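# Swap the shelf's front-right cell for the tray's new cell

## Task

Viewed from the front of the shelf, exchange the right-hand end cell of the front row with the fresh cell sitting on the tray. Put the old cell upright on the tray. Put the new cell upright in the spot the old one left, facing the same direction the old one faced. Slide the old cell's air hose fully onto either of the new cell's two tubes, and seat the new cell's plug fully. Lids must stay on and the other cells must stay untouched. No cell may tilt far or be dropped, and no wire may come out of its plug or socket.

## Robot and tools

Robot: two xArm6 arms, left_arm and right_arm, each ending in a two-finger parallel gripper with a wrist camera. Their URDF root links sit at about (+0.042, +0.295, 0) m for left_arm and (+0.003, -0.271, 0) m for right_arm, each with a small yaw (quat_wxyz about (1, 0, 0, +0.016) and (1, 0, 0, -0.014)).

Scene frame: origin at table-top height, halfway between the arms' nominal bases. +z is up, +x points out over the table, and left_arm is on the +y side. These arm names do not match left and right in the images. Printed hand poses can be off by a few centimetres, more at long reach.

Gripper axes: the fingers point along the gripper's +z and close along its y. end_effector_position is the point between the pads when closed, about 2 cm short of the fingertips. Closing pushes the tips roughly 10 mm further along +z, mostly while the pads are more than 40 mm apart.

execute_actions(actions, cameras): actions is a list of actions. Each action is a table of up to 15 rows, one per 1/30 s step. A table with fewer rows repeats its last row until 15 steps have passed. Every row is a single list of 14 numbers, each in [-1, 1], covering both arms even if only one moves. The order is left_arm dx, dy, dz, rx, ry, rz, opening, then right_arm's seven in the same order. The six pose numbers are an offset, not a pose. They count from that arm's Hand target as it stood when the action began, along that Hand target's own axes. Each row counts from that start, not from the row before. Because each action starts from the current Hand target, sending the same offset twice moves the hand twice. Scale: 1.0 is 0.6 m for dx, dy, dz and 180 degrees for the rotation. rx, ry, rz together form one rotation vector. Opening is absolute, not an offset: +1 is fully open (0.084 m) and -1 is closed. Six zeros re-request the present Hand target, and every call sends each gripper an opening. Images come back only when actions is empty or cameras names them. Valid names are cam_high, cam_low, cam_shelf, cam_tray, cam_left_wrist, cam_right_wrist, or "all".

move(target, speed, blend, opening_speed, blocking, cameras): target is one 14-number row laid out as above, or a list of up to 15 such rows. Every row is an offset from the Hand targets at the move's start, not from the previous row. The gripper follows a straight path and turns the shorter way. All paths finish together and are cut off after 10 s. speed is the top path speed in m/s, from 0.002 to 1, default 0.25. Turning is capped at twice that number in rad/s. You may give one speed, or one per target. blend, in metres, rounds the corners of a list; the default 0 stops at each point. opening_speed sets how fast the opening changes, in units per second on the -1..+1 scale, at least 0.2. blocking=false returns after about 0.5 s while the move continues. Paths do not avoid obstacles or the other arm. Faster moves lag, stray and hit harder, and aiming far beyond a contact presses harder. The result adds a move: line giving the ending: done, off_target, moving, held or fault. An arm not named there is done. limits=paced means the sent pose was clipped; limits=held means a check blocked steps. done does not mean the hand is free of contact.

wait(seconds 0 to 10) lets time run with the last commands held. stop() brakes a running move. zoom_image(camera, region=[x0, y0, x1, y1]) enlarges part of that camera's latest image. The region is in pixels from the top-left and at most 504 by 504. Images are 896x504. clear_fault(arm) clears a reported torque fault on that arm. read_manual returns licence texts. finished_scene ends the scene for good, so call it only when the result will hold with the robot removed.

Control details: each step, the commanded pose is clipped to within 70 mm and 16 degrees of the measured pose. Hand target in a result is the last commanded pose after clipping, and the next offsets start from it. A gripper often rests short of its target. An all-zero command asks for the target again; if it still rests short, send the gap as an offset. To stop pressing on something, command the target back past the gripper.

Results: positions in m, orientations as end_effector_quat_wxyz, and velocities in m/s and rad/s, all in the scene frame. grip_measured is the measured opening on the command scale. The last Joint positions entry is the opening in metres. Tool commands lists the present gripper commands. A Joint velocities entry of "within noise" means the arm is still. Joint torques include the arm's own weight and carry offsets and noise.

Gripping: to hold something, command an opening clearly below grip_measured; a lower value squeezes harder, up to about 24 N per pad. Commanding grip_measured back still presses lightly on parts under about 6 cm.

Avoid: arm-to-arm hits or presses, and closing a gripper on the other arm's fingers. Avoid hard or fast contact with fixed or heavy things, dropping or releasing moving parts, and letting anything fall or rest off the table. Contact torque limits in N m are waist 44.8, shoulder 44.8, elbow 27.6, forearm roll 27.6, wrist pitch 14.9, wrist roll 15.5; a held load counts toward them. Reaching a limit, or a motor staying at its torque limit for 1 s, causes a TORQUE FAULT that stops the arm until clear_fault. Long holds, stretched poses and pushing at unreachable targets heat motors. A MOTOR HOT line appears at 65 °C, and at 80 °C an OVER-TEMPERATURE FAULT brakes that arm for 30 to 60 s or more. The scene keeps running while you think. Loose objects may occasionally be nudged by something outside the robot.

Each tool is called after "Request:" as a command line: name --argument value for each argument, lists and objects as JSON in quotes; but a table of rows of numbers goes row by row, as --pt "numbers of a row", without its own name.

## Session

Request:
execute_actions --actions '[]'

Scene clock: 0.00 s.
left_arm: end_effector_position=(+0.2754, +0.4953, +0.2754) grip_measured=+1.00 end_effector_quat_wxyz=(-0.154, +0.943, +0.282, +0.088) | right_arm: end_effector_position=(+0.4710, +0.2069, +0.1521) grip_measured=+1.00 end_effector_quat_wxyz=(-0.060, +0.878, -0.070, +0.469)
Joint positions: left_arm=[0.5 -0.868 -0.488 0.286 1.122 -0.145 0.084] | right_arm=[0.988 0.501 -1.341 -1.463 0.726 2.254 0.084]
Joint velocities: within noise
Joint torques (N m): no reading
Hand target: left_arm +0.2754, +0.4953, +0.2754; -0.154, +0.943, +0.282, +0.088 | right_arm +0.4710, +0.2069, +0.1521; -0.060, +0.878, -0.070, +0.469
Tool commands: left_gripper/opening=+1.0 right_gripper/opening=+1.0

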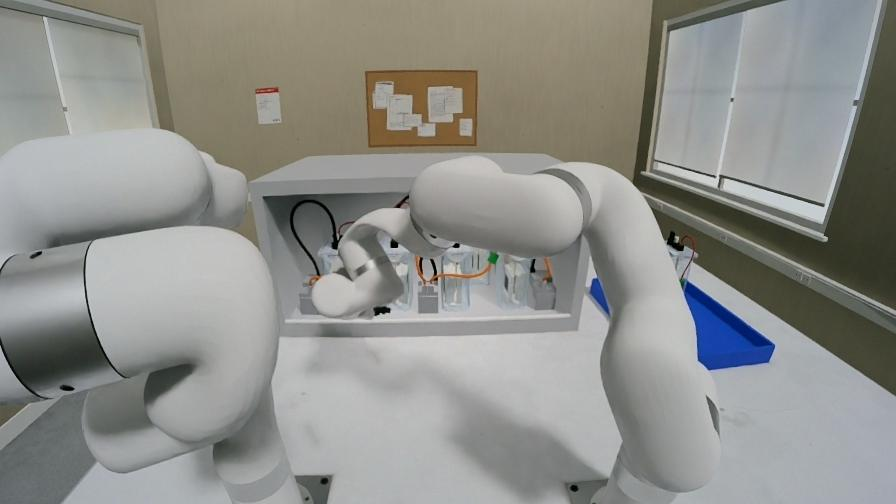

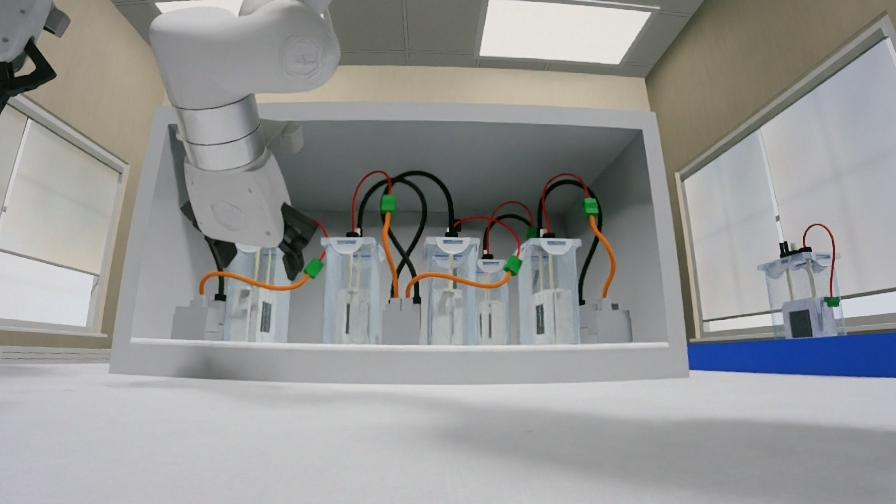

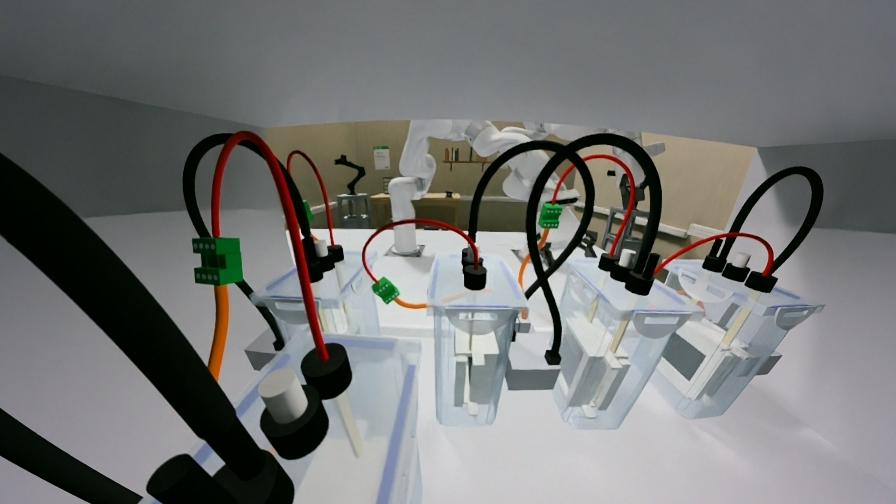

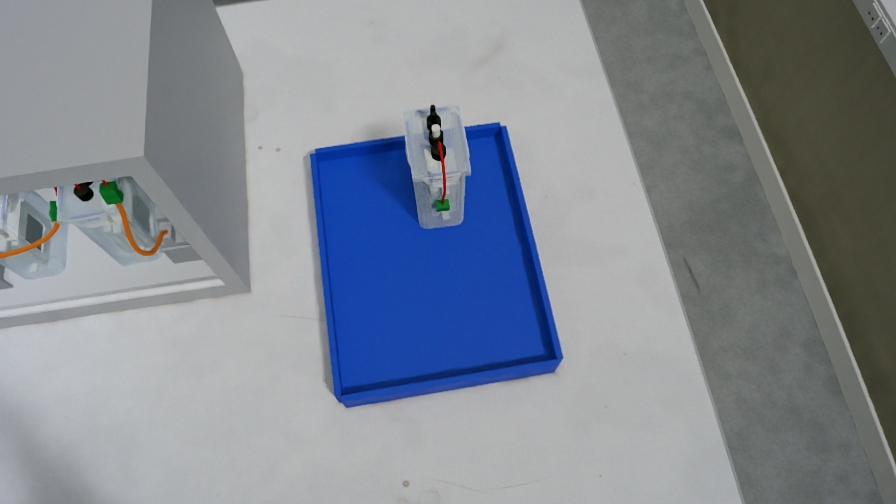

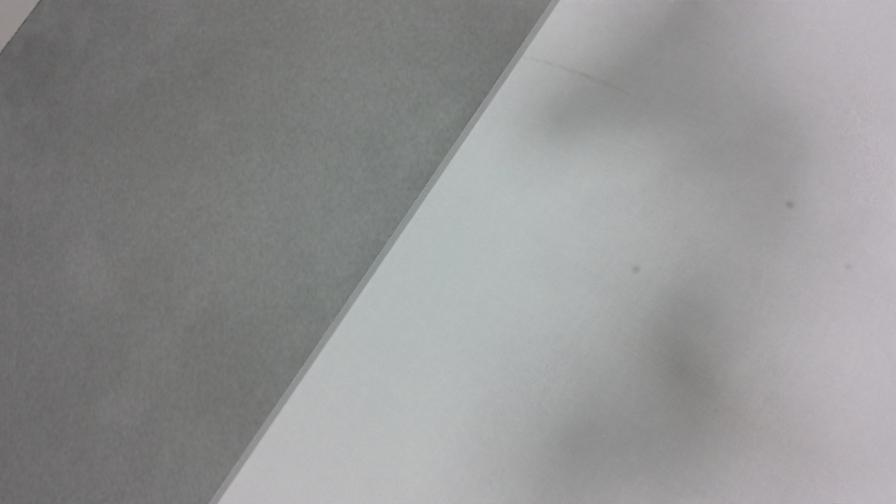

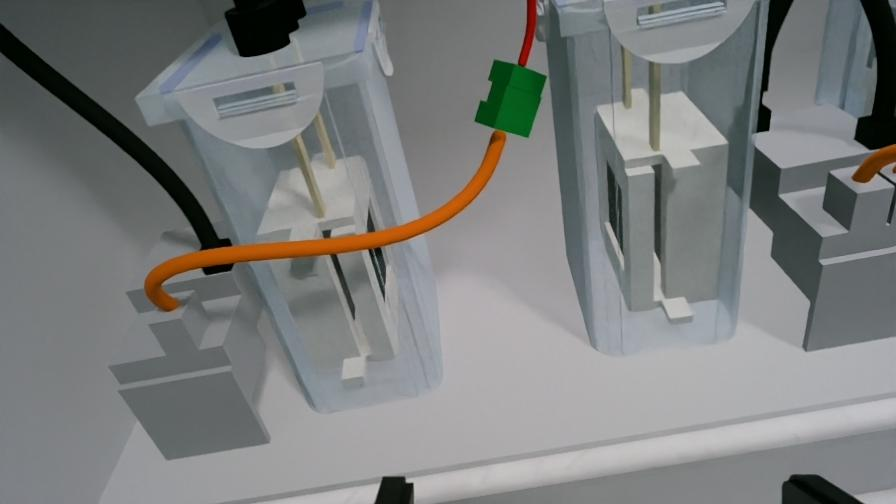

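Request:
zoom_image --camera "cam_low" --region '[480, 160, 680, 380]'

Request:
zoom_image --camera "cam_low" --region '[740, 210, 860, 350]'

Request:
zoom_image --camera "cam_tray" --region '[370, 80, 520, 250]'

Request:
zoom_image --camera "cam_shelf" --region '[180, 120, 420, 360]'

Request:
zoom_image --camera "cam_tray" --region '[0, 120, 260, 340]'

Request:
zoom_image --camera "cam_high" --region '[400, 180, 780, 380]'

Scaled by 2.291.

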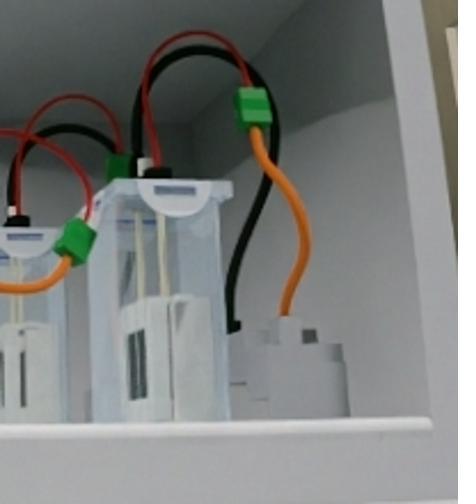

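Scaled by 3.600.

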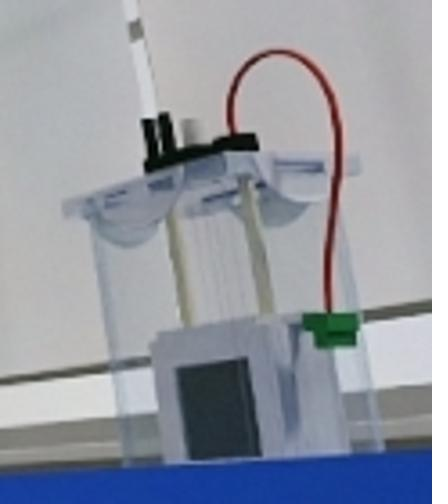

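Scaled by 2.965.

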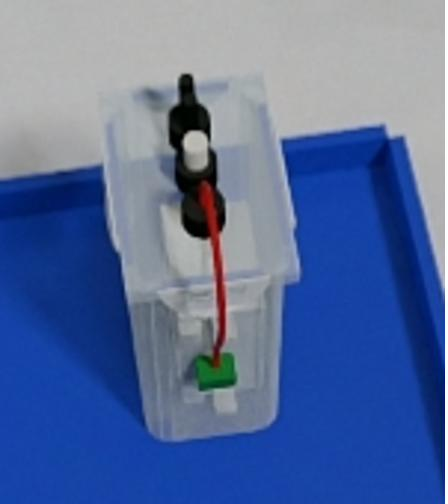

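Scaled by 2.100.

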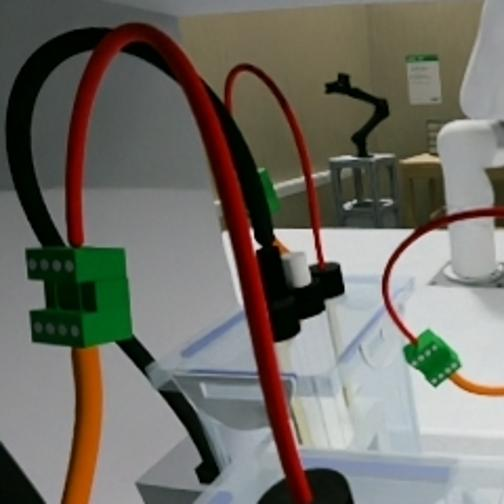

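Scaled by 1.938.

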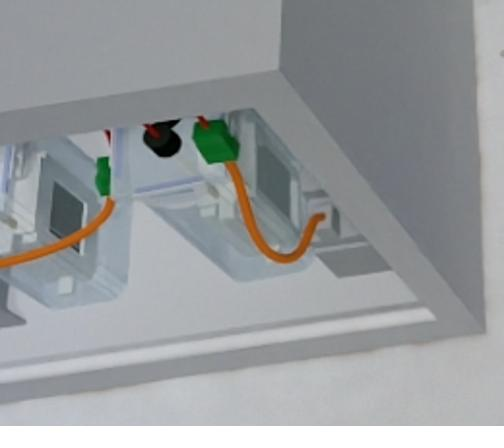

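Scaled by 1.326.

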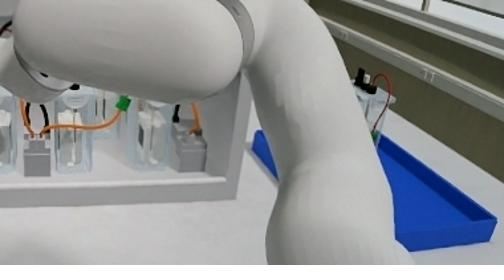

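Request:
move --target '[0,0,0,0,0,0,1, 0.1416,0.485,-0.237,0,0,-0.0658,1]' --cameras '["all"]'

Scene clock: 38.03 s.
left_arm: end_effector_position=(+0.2754, +0.4953, +0.2754) grip_measured=+1.00 end_effector_quat_wxyz=(-0.154, +0.943, +0.282, +0.088) | right_arm: end_effector_position=(+0.3798, -0.1000, +0.2504) grip_measured=+1.00 end_effector_quat_wxyz=(-0.011, +0.881, +0.021, +0.473)
Joint positions: left_arm=[0.5 -0.868 -0.488 0.286 1.122 -0.145 0.084] | right_arm=[0.483 -0.653 -0.324 -1.481 0.339 1.71 0.084]
Joint torques (N m): left_arm=[0.42 -3.48 -20.26 0.3 -1.78 -0.03] | right_arm=[-5.24 -11.01 -9.75 3.5 -1.47 -2.77]
Hand target: left_arm +0.2754, +0.4953, +0.2754; -0.154, +0.943, +0.282, +0.088 | right_arm +0.3798, -0.1000, +0.2504; -0.011, +0.881, +0.021, +0.473
Off the commanded pose: left_arm 0.000 m, 0 deg | right_arm 0.000 m, 0 deg.
move: done

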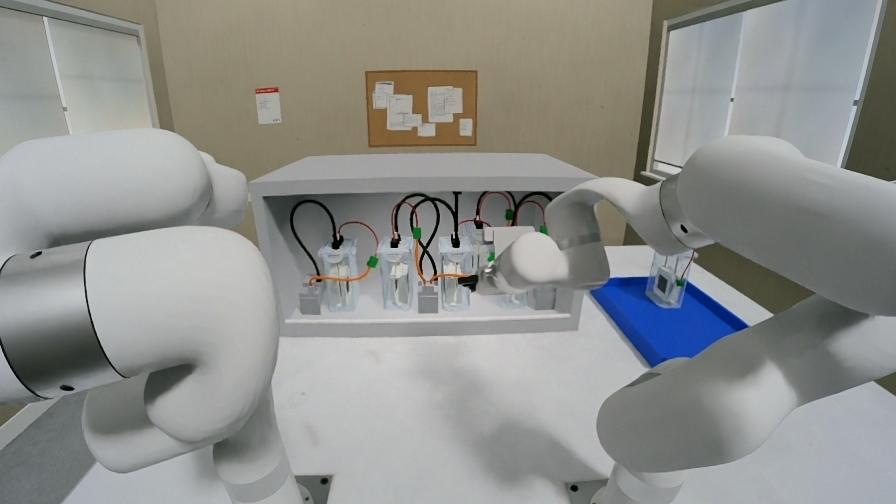

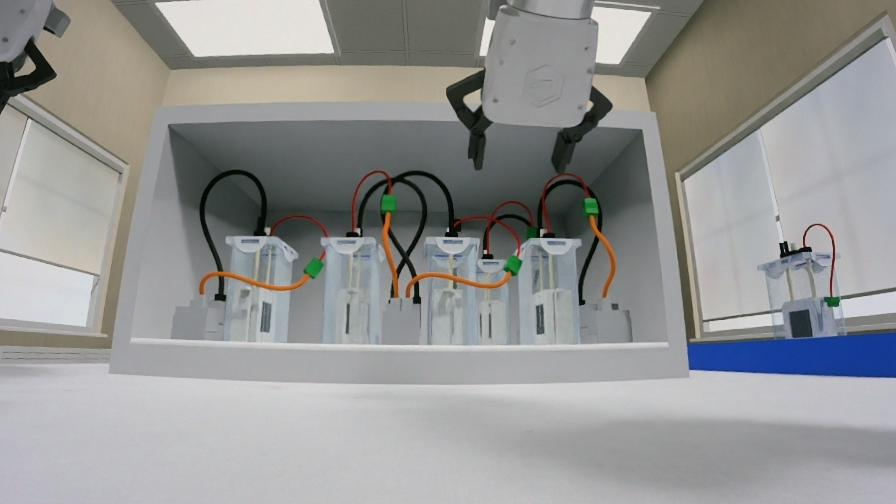

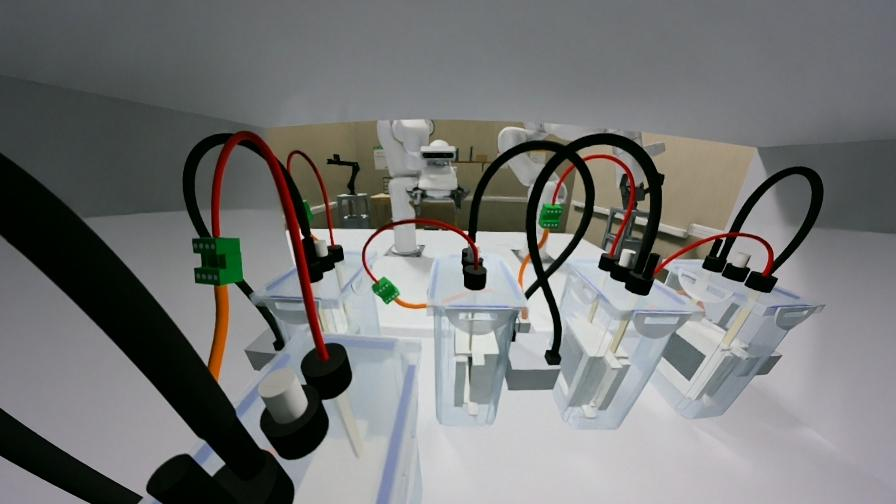

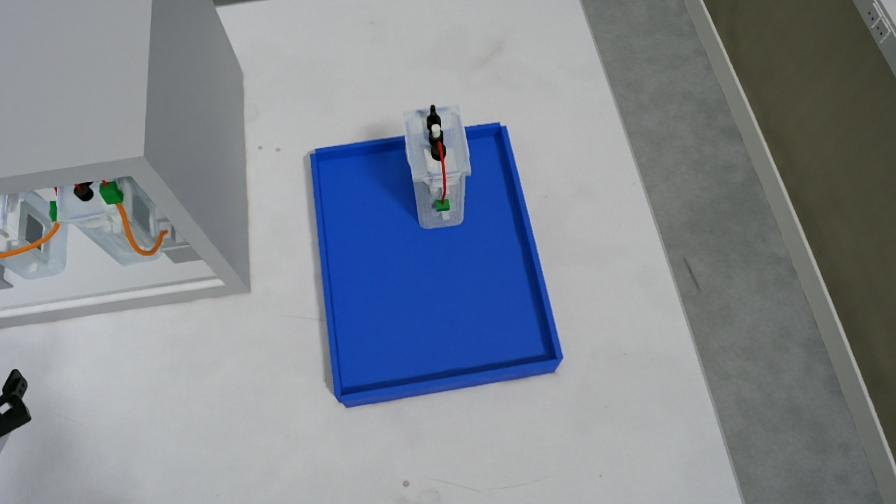

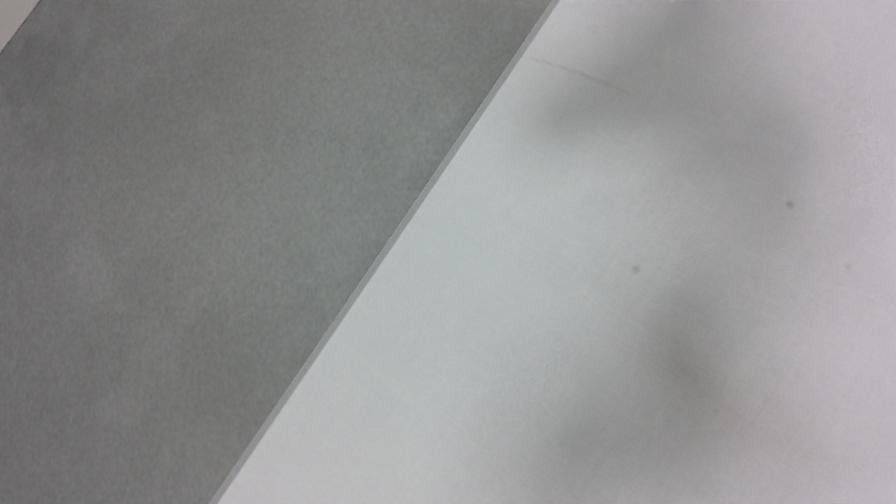

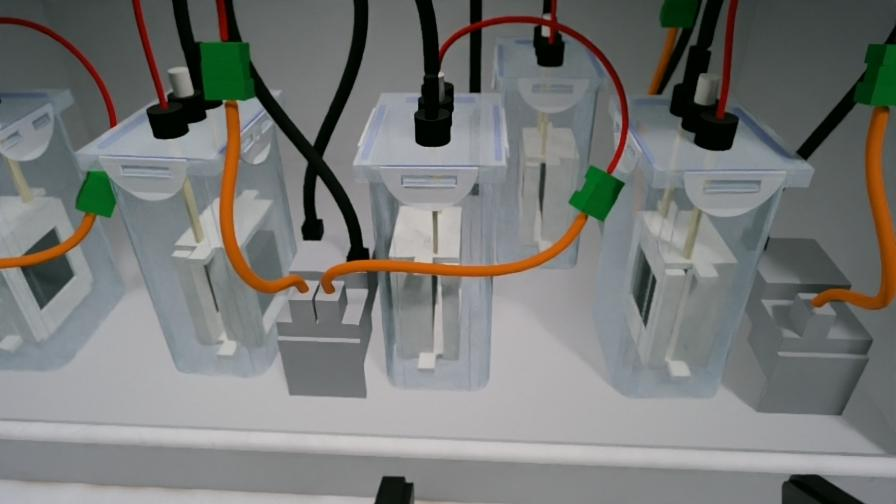

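Request:
move --target '[0,0,0,0,0,0,1, 0,0.2,0,0,0,0,1]' --cameras '["cam_right_wrist","cam_low"]'

Request:
zoom_image --camera "cam_right_wrist" --region '[330, 0, 650, 180]'

Scene clock: 53.17 s.
left_arm: end_effector_position=(+0.2754, +0.4953, +0.2754) grip_measured=+1.00 end_effector_quat_wxyz=(-0.154, +0.943, +0.282, +0.088) | right_arm: end_effector_position=(+0.3853, -0.2198, +0.2508) grip_measured=+1.00 end_effector_quat_wxyz=(-0.010, +0.883, +0.021, +0.470)
Joint positions: left_arm=[0.5 -0.868 -0.488 0.286 1.122 -0.145 0.084] | right_arm=[-0.163 -0.732 -0.238 -1.594 -0.195 1.459 0.084]
Joint torques (N m): left_arm=[0.24 -3.39 -20.18 0.35 -1.83 -0.05] | right_arm=[-5.02 -9.69 -9.26 4.86 -1.62 -2.9]
Hand target: left_arm +0.2754, +0.4953, +0.2754; -0.154, +0.943, +0.282, +0.088 | right_arm +0.3854, -0.2198, +0.2506; -0.011, +0.881, +0.021, +0.473
Off the commanded pose: left_arm 0.000 m, 0 deg | right_arm 0.000 m, 0 deg.
move: done
Images, in order (width x height): cam_low 896x504, cam_right_wrist 896x504.

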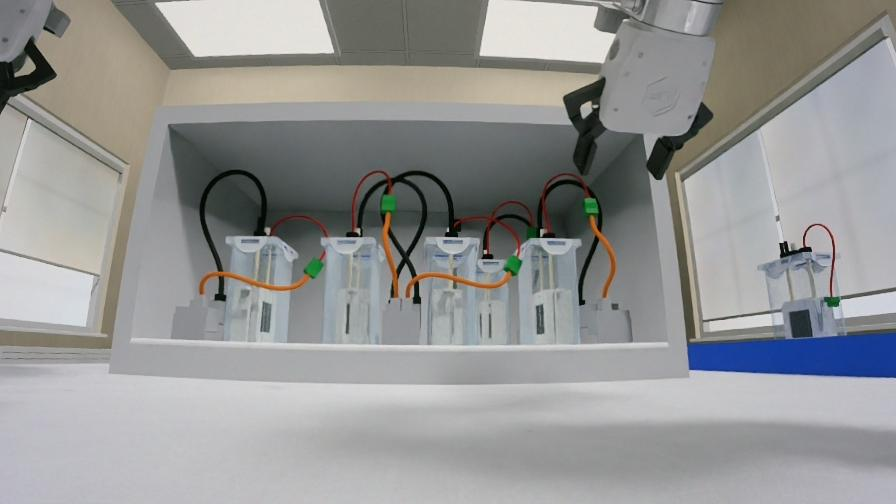

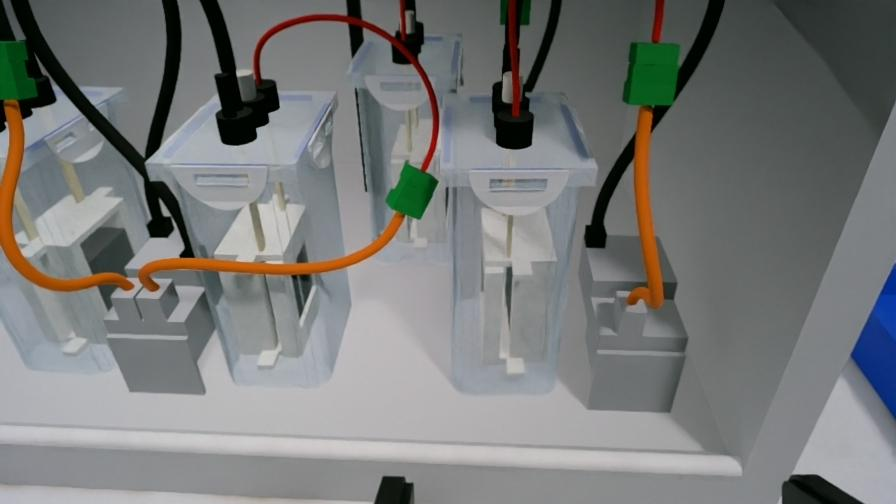

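Scaled by 1.575.

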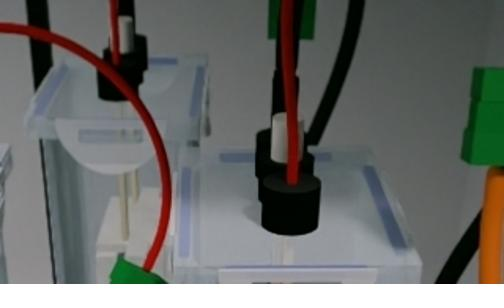

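Request:
zoom_image --camera "cam_right_wrist" --region '[420, 0, 700, 200]'

Request:
zoom_image --camera "cam_right_wrist" --region '[420, 180, 720, 420]'

Scaled by 1.800.

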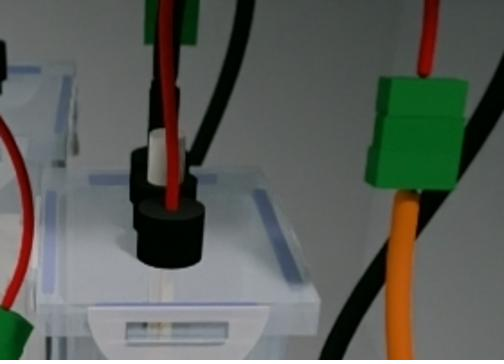

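Scaled by 1.680.

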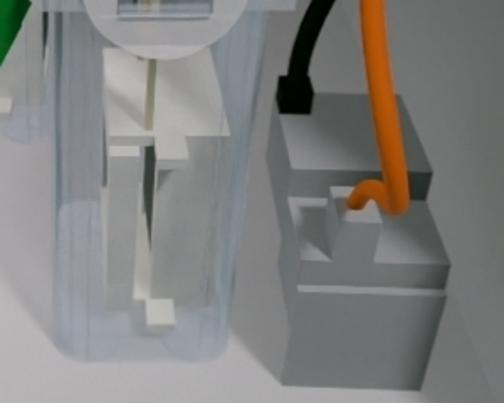

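Request:
move --target '[0,0,0,0,0,0,1, 0.033,0.567,-0.05,0,0,0,1]' --cameras '["cam_right_wrist","cam_tray"]'

Scene clock: 122.17 s.
left_arm: end_effector_position=(+0.2754, +0.4953, +0.2754) grip_measured=+1.00 end_effector_quat_wxyz=(-0.154, +0.943, +0.282, +0.088) | right_arm: end_effector_position=(+0.3874, -0.5603, +0.2839) grip_measured=+1.00 end_effector_quat_wxyz=(-0.011, +0.881, +0.021, +0.473)
Joint positions: left_arm=[0.5 -0.868 -0.488 0.286 1.122 -0.145 0.084] | right_arm=[-1.133 0.106 -1.016 -1.886 -0.961 1.119 0.084]
Joint torques (N m): left_arm=[0.52 -3.44 -20.23 0.4 -1.8 -0.01] | right_arm=[5.59 -8.93 -12.86 -0.61 -2.15 2.74]
Hand target: left_arm +0.2754, +0.4953, +0.2754; -0.154, +0.943, +0.282, +0.088 | right_arm +0.3874, -0.5603, +0.2839; -0.011, +0.881, +0.021, +0.473
Off the commanded pose: left_arm 0.000 m, 0 deg | right_arm 0.000 m, 0 deg.
move: done
Images, in order (width x height): cam_tray 896x504, cam_right_wrist 896x504.

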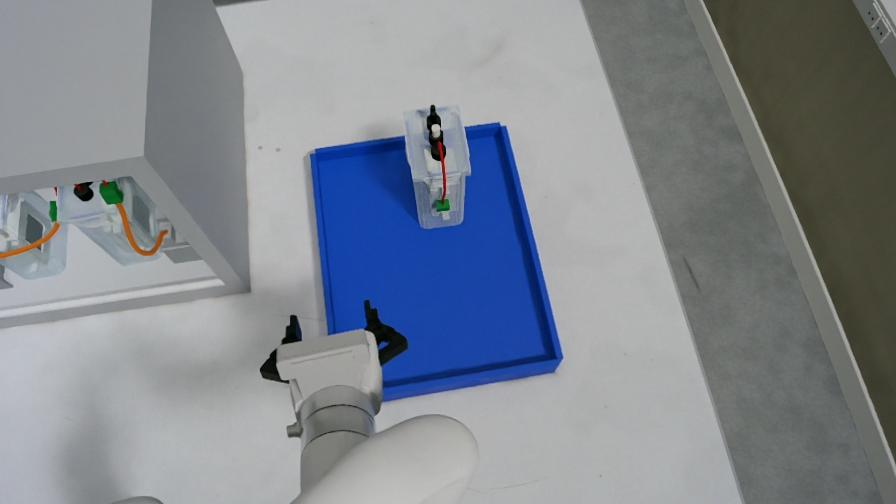

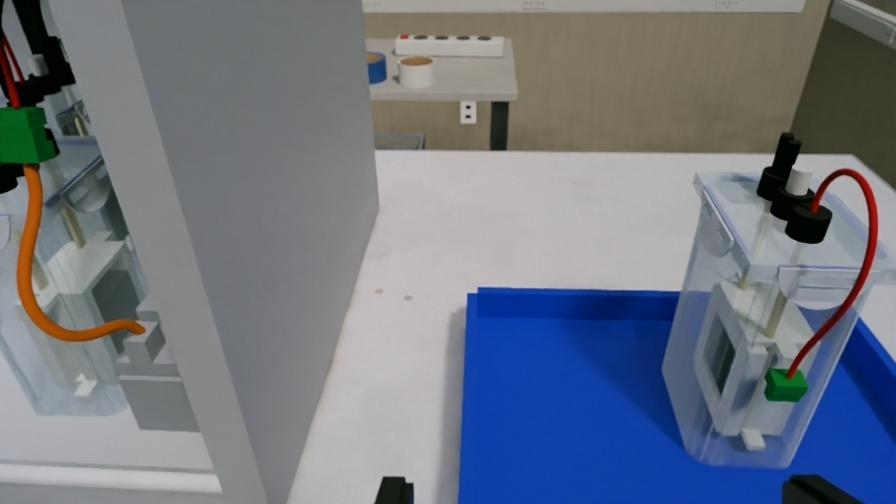

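Request:
zoom_image --camera "cam_right_wrist" --region '[640, 110, 896, 480]'

Scaled by 1.362.

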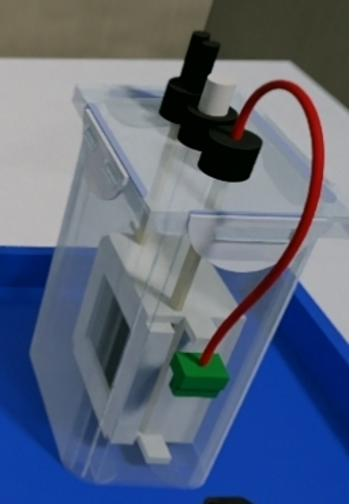

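Request:
move --target '[0,0,0,0,0,0,1, 0.111,-0.494,0.097,0,0.186,0,1]' --cameras '["cam_right_wrist","cam_high","cam_shelf"]'

Scene clock: 193.73 s.
left_arm: end_effector_position=(+0.2754, +0.4953, +0.2754) grip_measured=+1.00 end_effector_quat_wxyz=(-0.154, +0.943, +0.282, +0.088) | right_arm: end_effector_position=(+0.4586, -0.2602, +0.3071) grip_measured=+1.00 end_effector_quat_wxyz=(-0.016, +0.707, +0.017, +0.707)
Joint positions: left_arm=[0.5 -0.868 -0.488 0.286 1.122 -0.145 0.084] | right_arm=[0.019 0.017 -0.224 -0.057 -1.364 0.011 0.084]
Joint torques (N m): left_arm=[0.4 -3.45 -20.38 0.36 -1.8 -0.07] | right_arm=[5.64 -4.43 -9.68 2.87 -2.36 -2.88]
Hand target: left_arm +0.2754, +0.4953, +0.2754; -0.154, +0.943, +0.282, +0.088 | right_arm +0.4586, -0.2602, +0.3071; -0.016, +0.707, +0.017, +0.707
Off the commanded pose: left_arm 0.000 m, 0 deg | right_arm 0.000 m, 0 deg.
move: done
Images, in order (width x height): cam_high 896x504, cam_shelf 896x504, cam_right_wrist 896x504.

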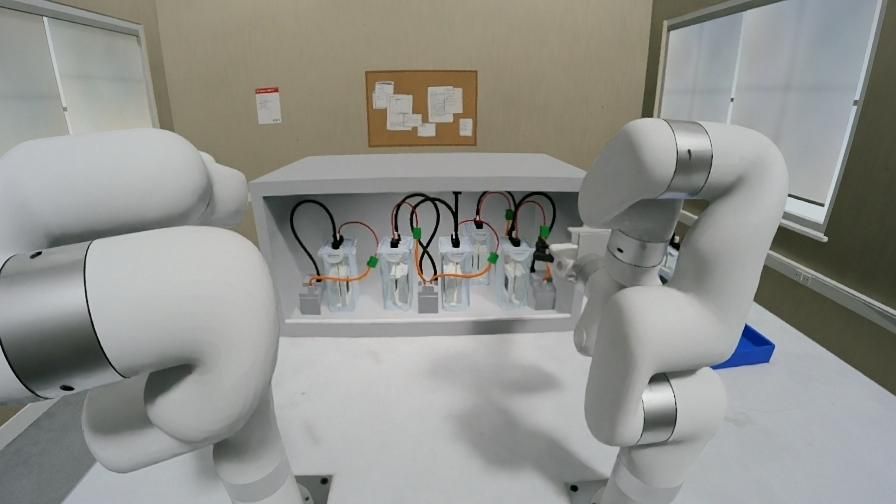

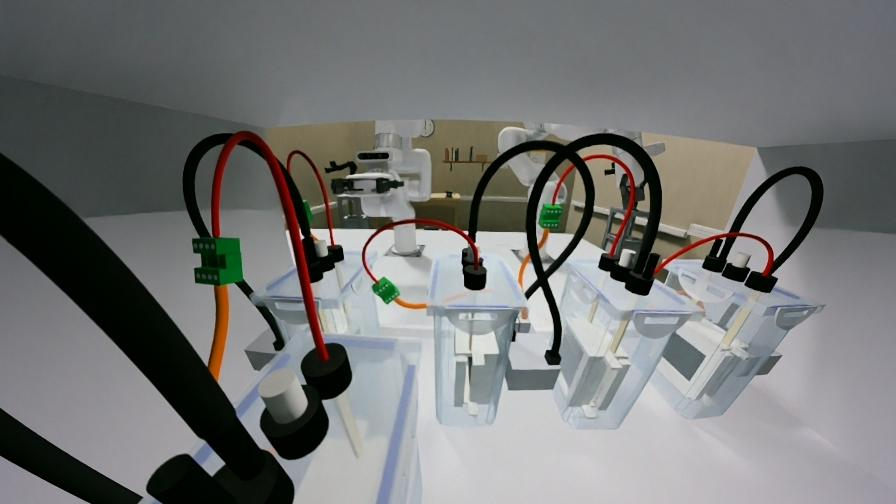

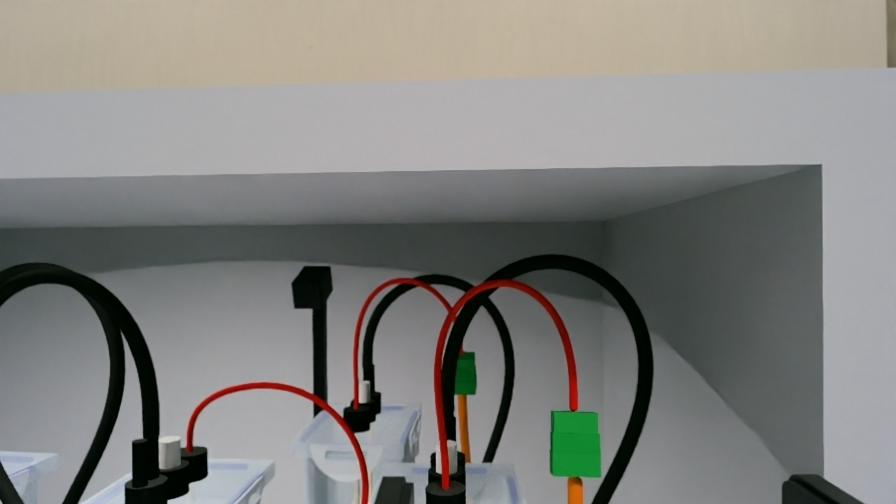

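Request:
zoom_image --camera "cam_right_wrist" --region '[400, 250, 680, 504]'

Request:
zoom_image --camera "cam_shelf" --region '[250, 140, 390, 300]'

Scaled by 1.800.

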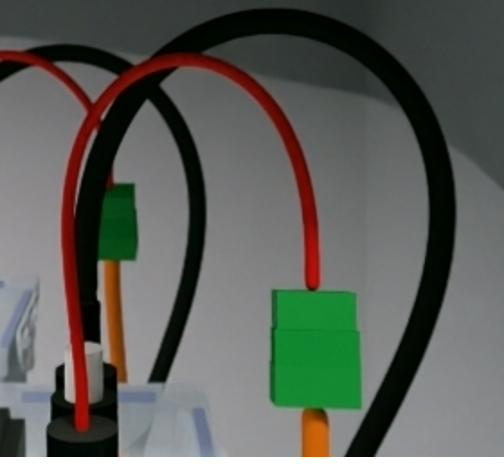

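Scaled by 3.150.

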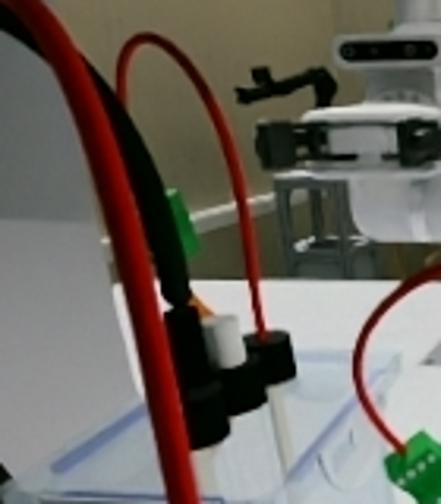

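Request:
move --target '[-0.137,0.617,-0.293,-0.491,0.372,0.296,-0.05, 0.038,0.26,-0.144,0,0,0,1]' --cameras '["cam_left_wrist","cam_right_wrist","cam_high"]'

Scene clock: 250.50 s.
left_arm: end_effector_position=(+0.4008, +0.1003, +0.3299) grip_measured=-0.06 end_effector_quat_wxyz=(+0.353, +0.613, -0.354, +0.612) | right_arm: end_effector_position=(+0.3797, -0.4200, +0.3300) grip_measured=+1.00 end_effector_quat_wxyz=(-0.016, +0.707, +0.017, +0.707)
Joint positions: left_arm=[-0.062 -0.683 -0.251 -1.924 1.133 2.288 0.041] | right_arm=[-0.937 -0.065 -0.275 -1.038 -1.392 0.291 0.084]
Joint torques (N m): left_arm=[4.46 -0.89 -21.11 1.05 2.91 2.74] | right_arm=[-4.87 -3.44 -10.18 -2.13 -2.31 2.71]
Hand target: left_arm +0.4007, +0.1003, +0.3299; +0.353, +0.613, -0.354, +0.612 | right_arm +0.3797, -0.4200, +0.3300; -0.016, +0.707, +0.017, +0.707
Off the commanded pose: left_arm 0.000 m, 0 deg | right_arm 0.000 m, 0 deg.
move: done
Images, in order (width x height): cam_high 896x504, cam_left_wrist 896x504, cam_right_wrist 896x504.

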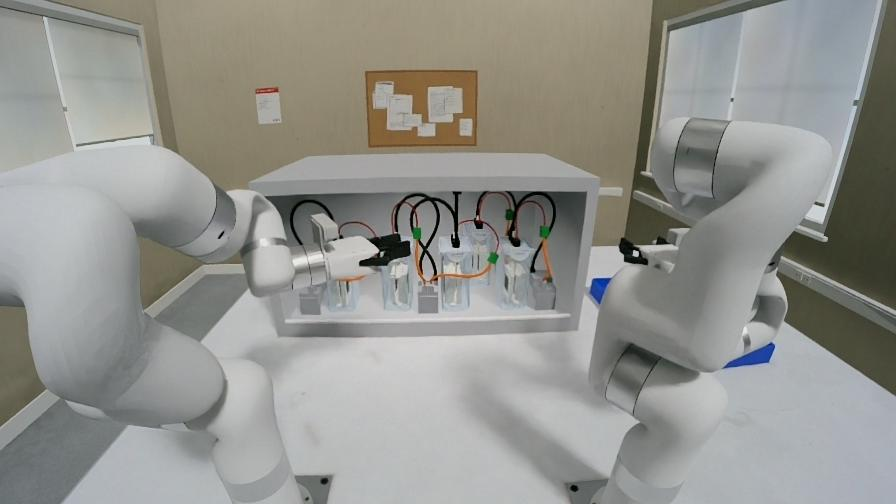

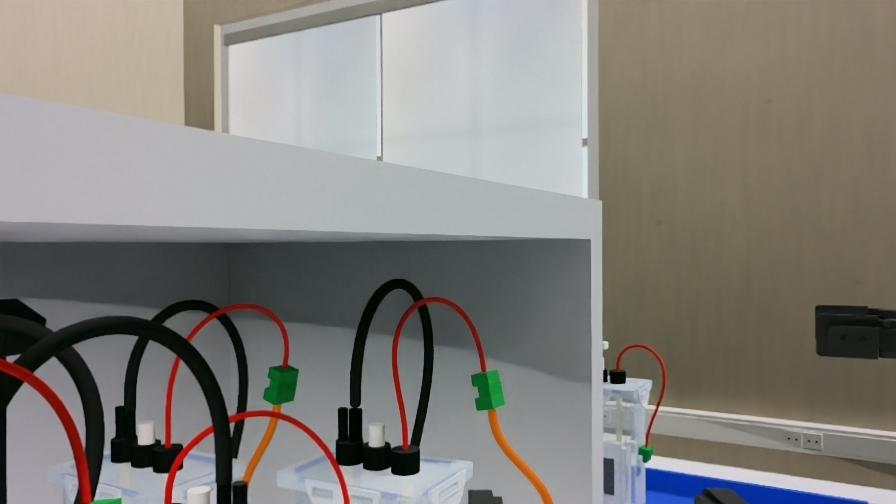

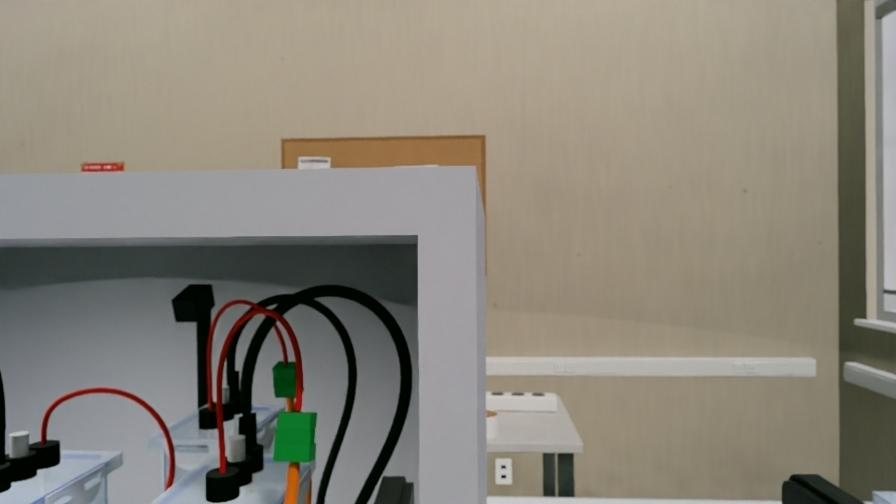

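Request:
zoom_image --camera "cam_left_wrist" --region '[280, 260, 600, 504]'

Request:
zoom_image --camera "cam_left_wrist" --region '[590, 330, 690, 480]'

Scaled by 1.575.

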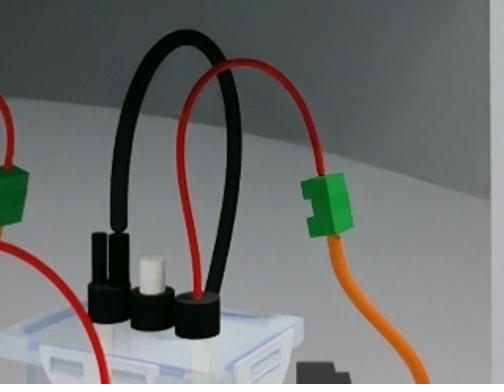

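Scaled by 3.360.

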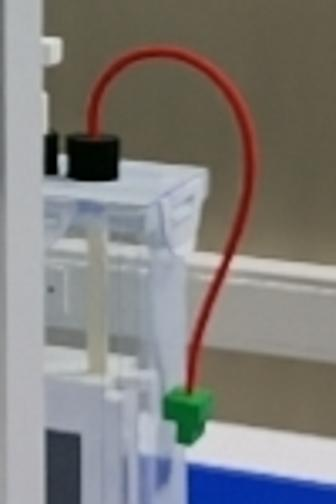

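Request:
move --target '[-0.092,0.015,0.55,0,0,0,-0.05, 0,0,0,0,0,0,1]' --cameras '["cam_left_wrist","cam_right_wrist","cam_low"]' --speed 0.15

Scene clock: 276.37 s.
left_arm: end_effector_position=(+0.5581, -0.1898, +0.2745) grip_measured=-0.06 end_effector_quat_wxyz=(+0.353, +0.612, -0.354, +0.612) | right_arm: end_effector_position=(+0.3797, -0.4200, +0.3300) grip_measured=+1.00 end_effector_quat_wxyz=(-0.016, +0.707, +0.017, +0.707)
Joint positions: left_arm=[-0.69 0.37 -1.218 -2.588 0.803 2.737 0.041] | right_arm=[-0.937 -0.065 -0.275 -1.038 -1.392 0.291 0.084]
Joint torques (N m): left_arm=[-3.57 -18.84 -20.4 -0.94 0.44 -2.7] | right_arm=[-5.09 -3.35 -10.16 -2.23 -2.18 2.76]
Hand target: left_arm +0.5581, -0.1898, +0.2745; +0.353, +0.613, -0.354, +0.612 | right_arm +0.3797, -0.4200, +0.3300; -0.016, +0.707, +0.017, +0.707
Off the commanded pose: left_arm 0.000 m, 0 deg | right_arm 0.000 m, 0 deg.
move: done
Images, in order (width x height): cam_low 896x504, cam_left_wrist 896x504, cam_right_wrist 896x504.

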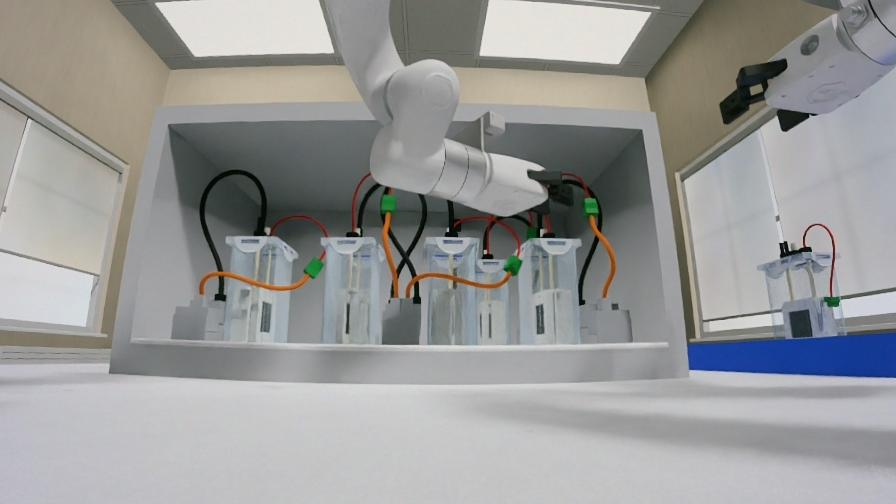

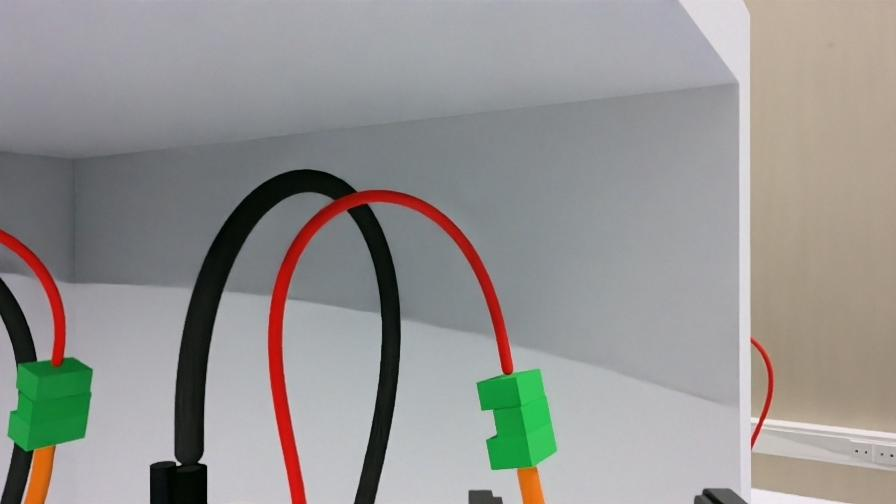

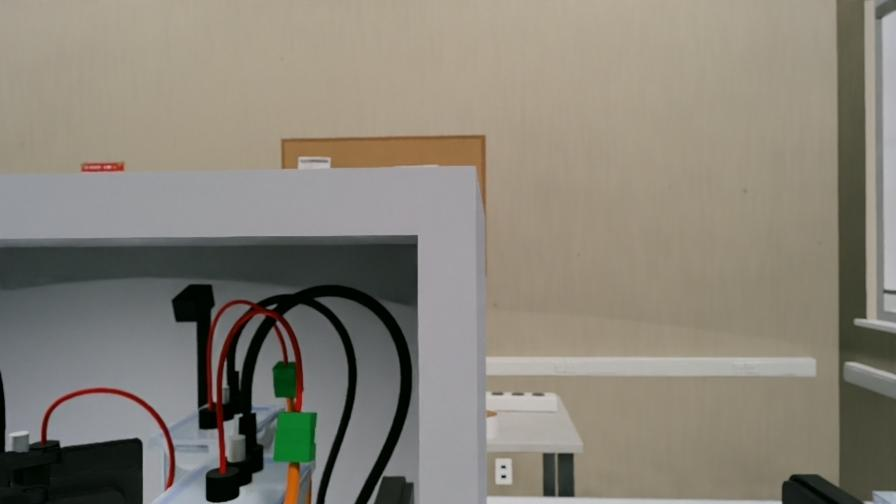

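Request:
zoom_image --camera "cam_left_wrist" --region '[440, 330, 620, 504]'

Request:
zoom_image --camera "cam_right_wrist" --region '[200, 280, 400, 504]'

Scaled by 2.800.

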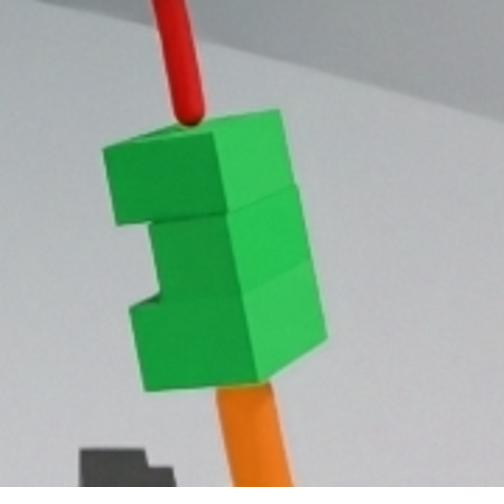

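Scaled by 2.250.

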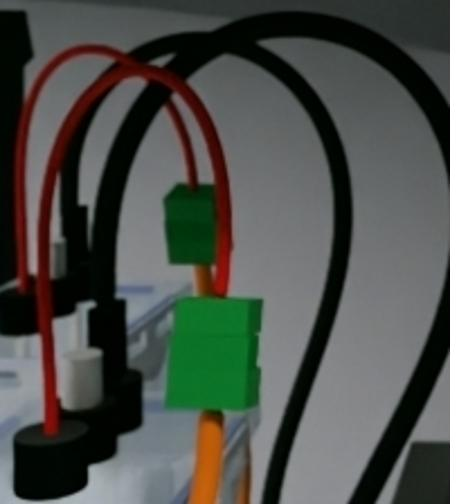

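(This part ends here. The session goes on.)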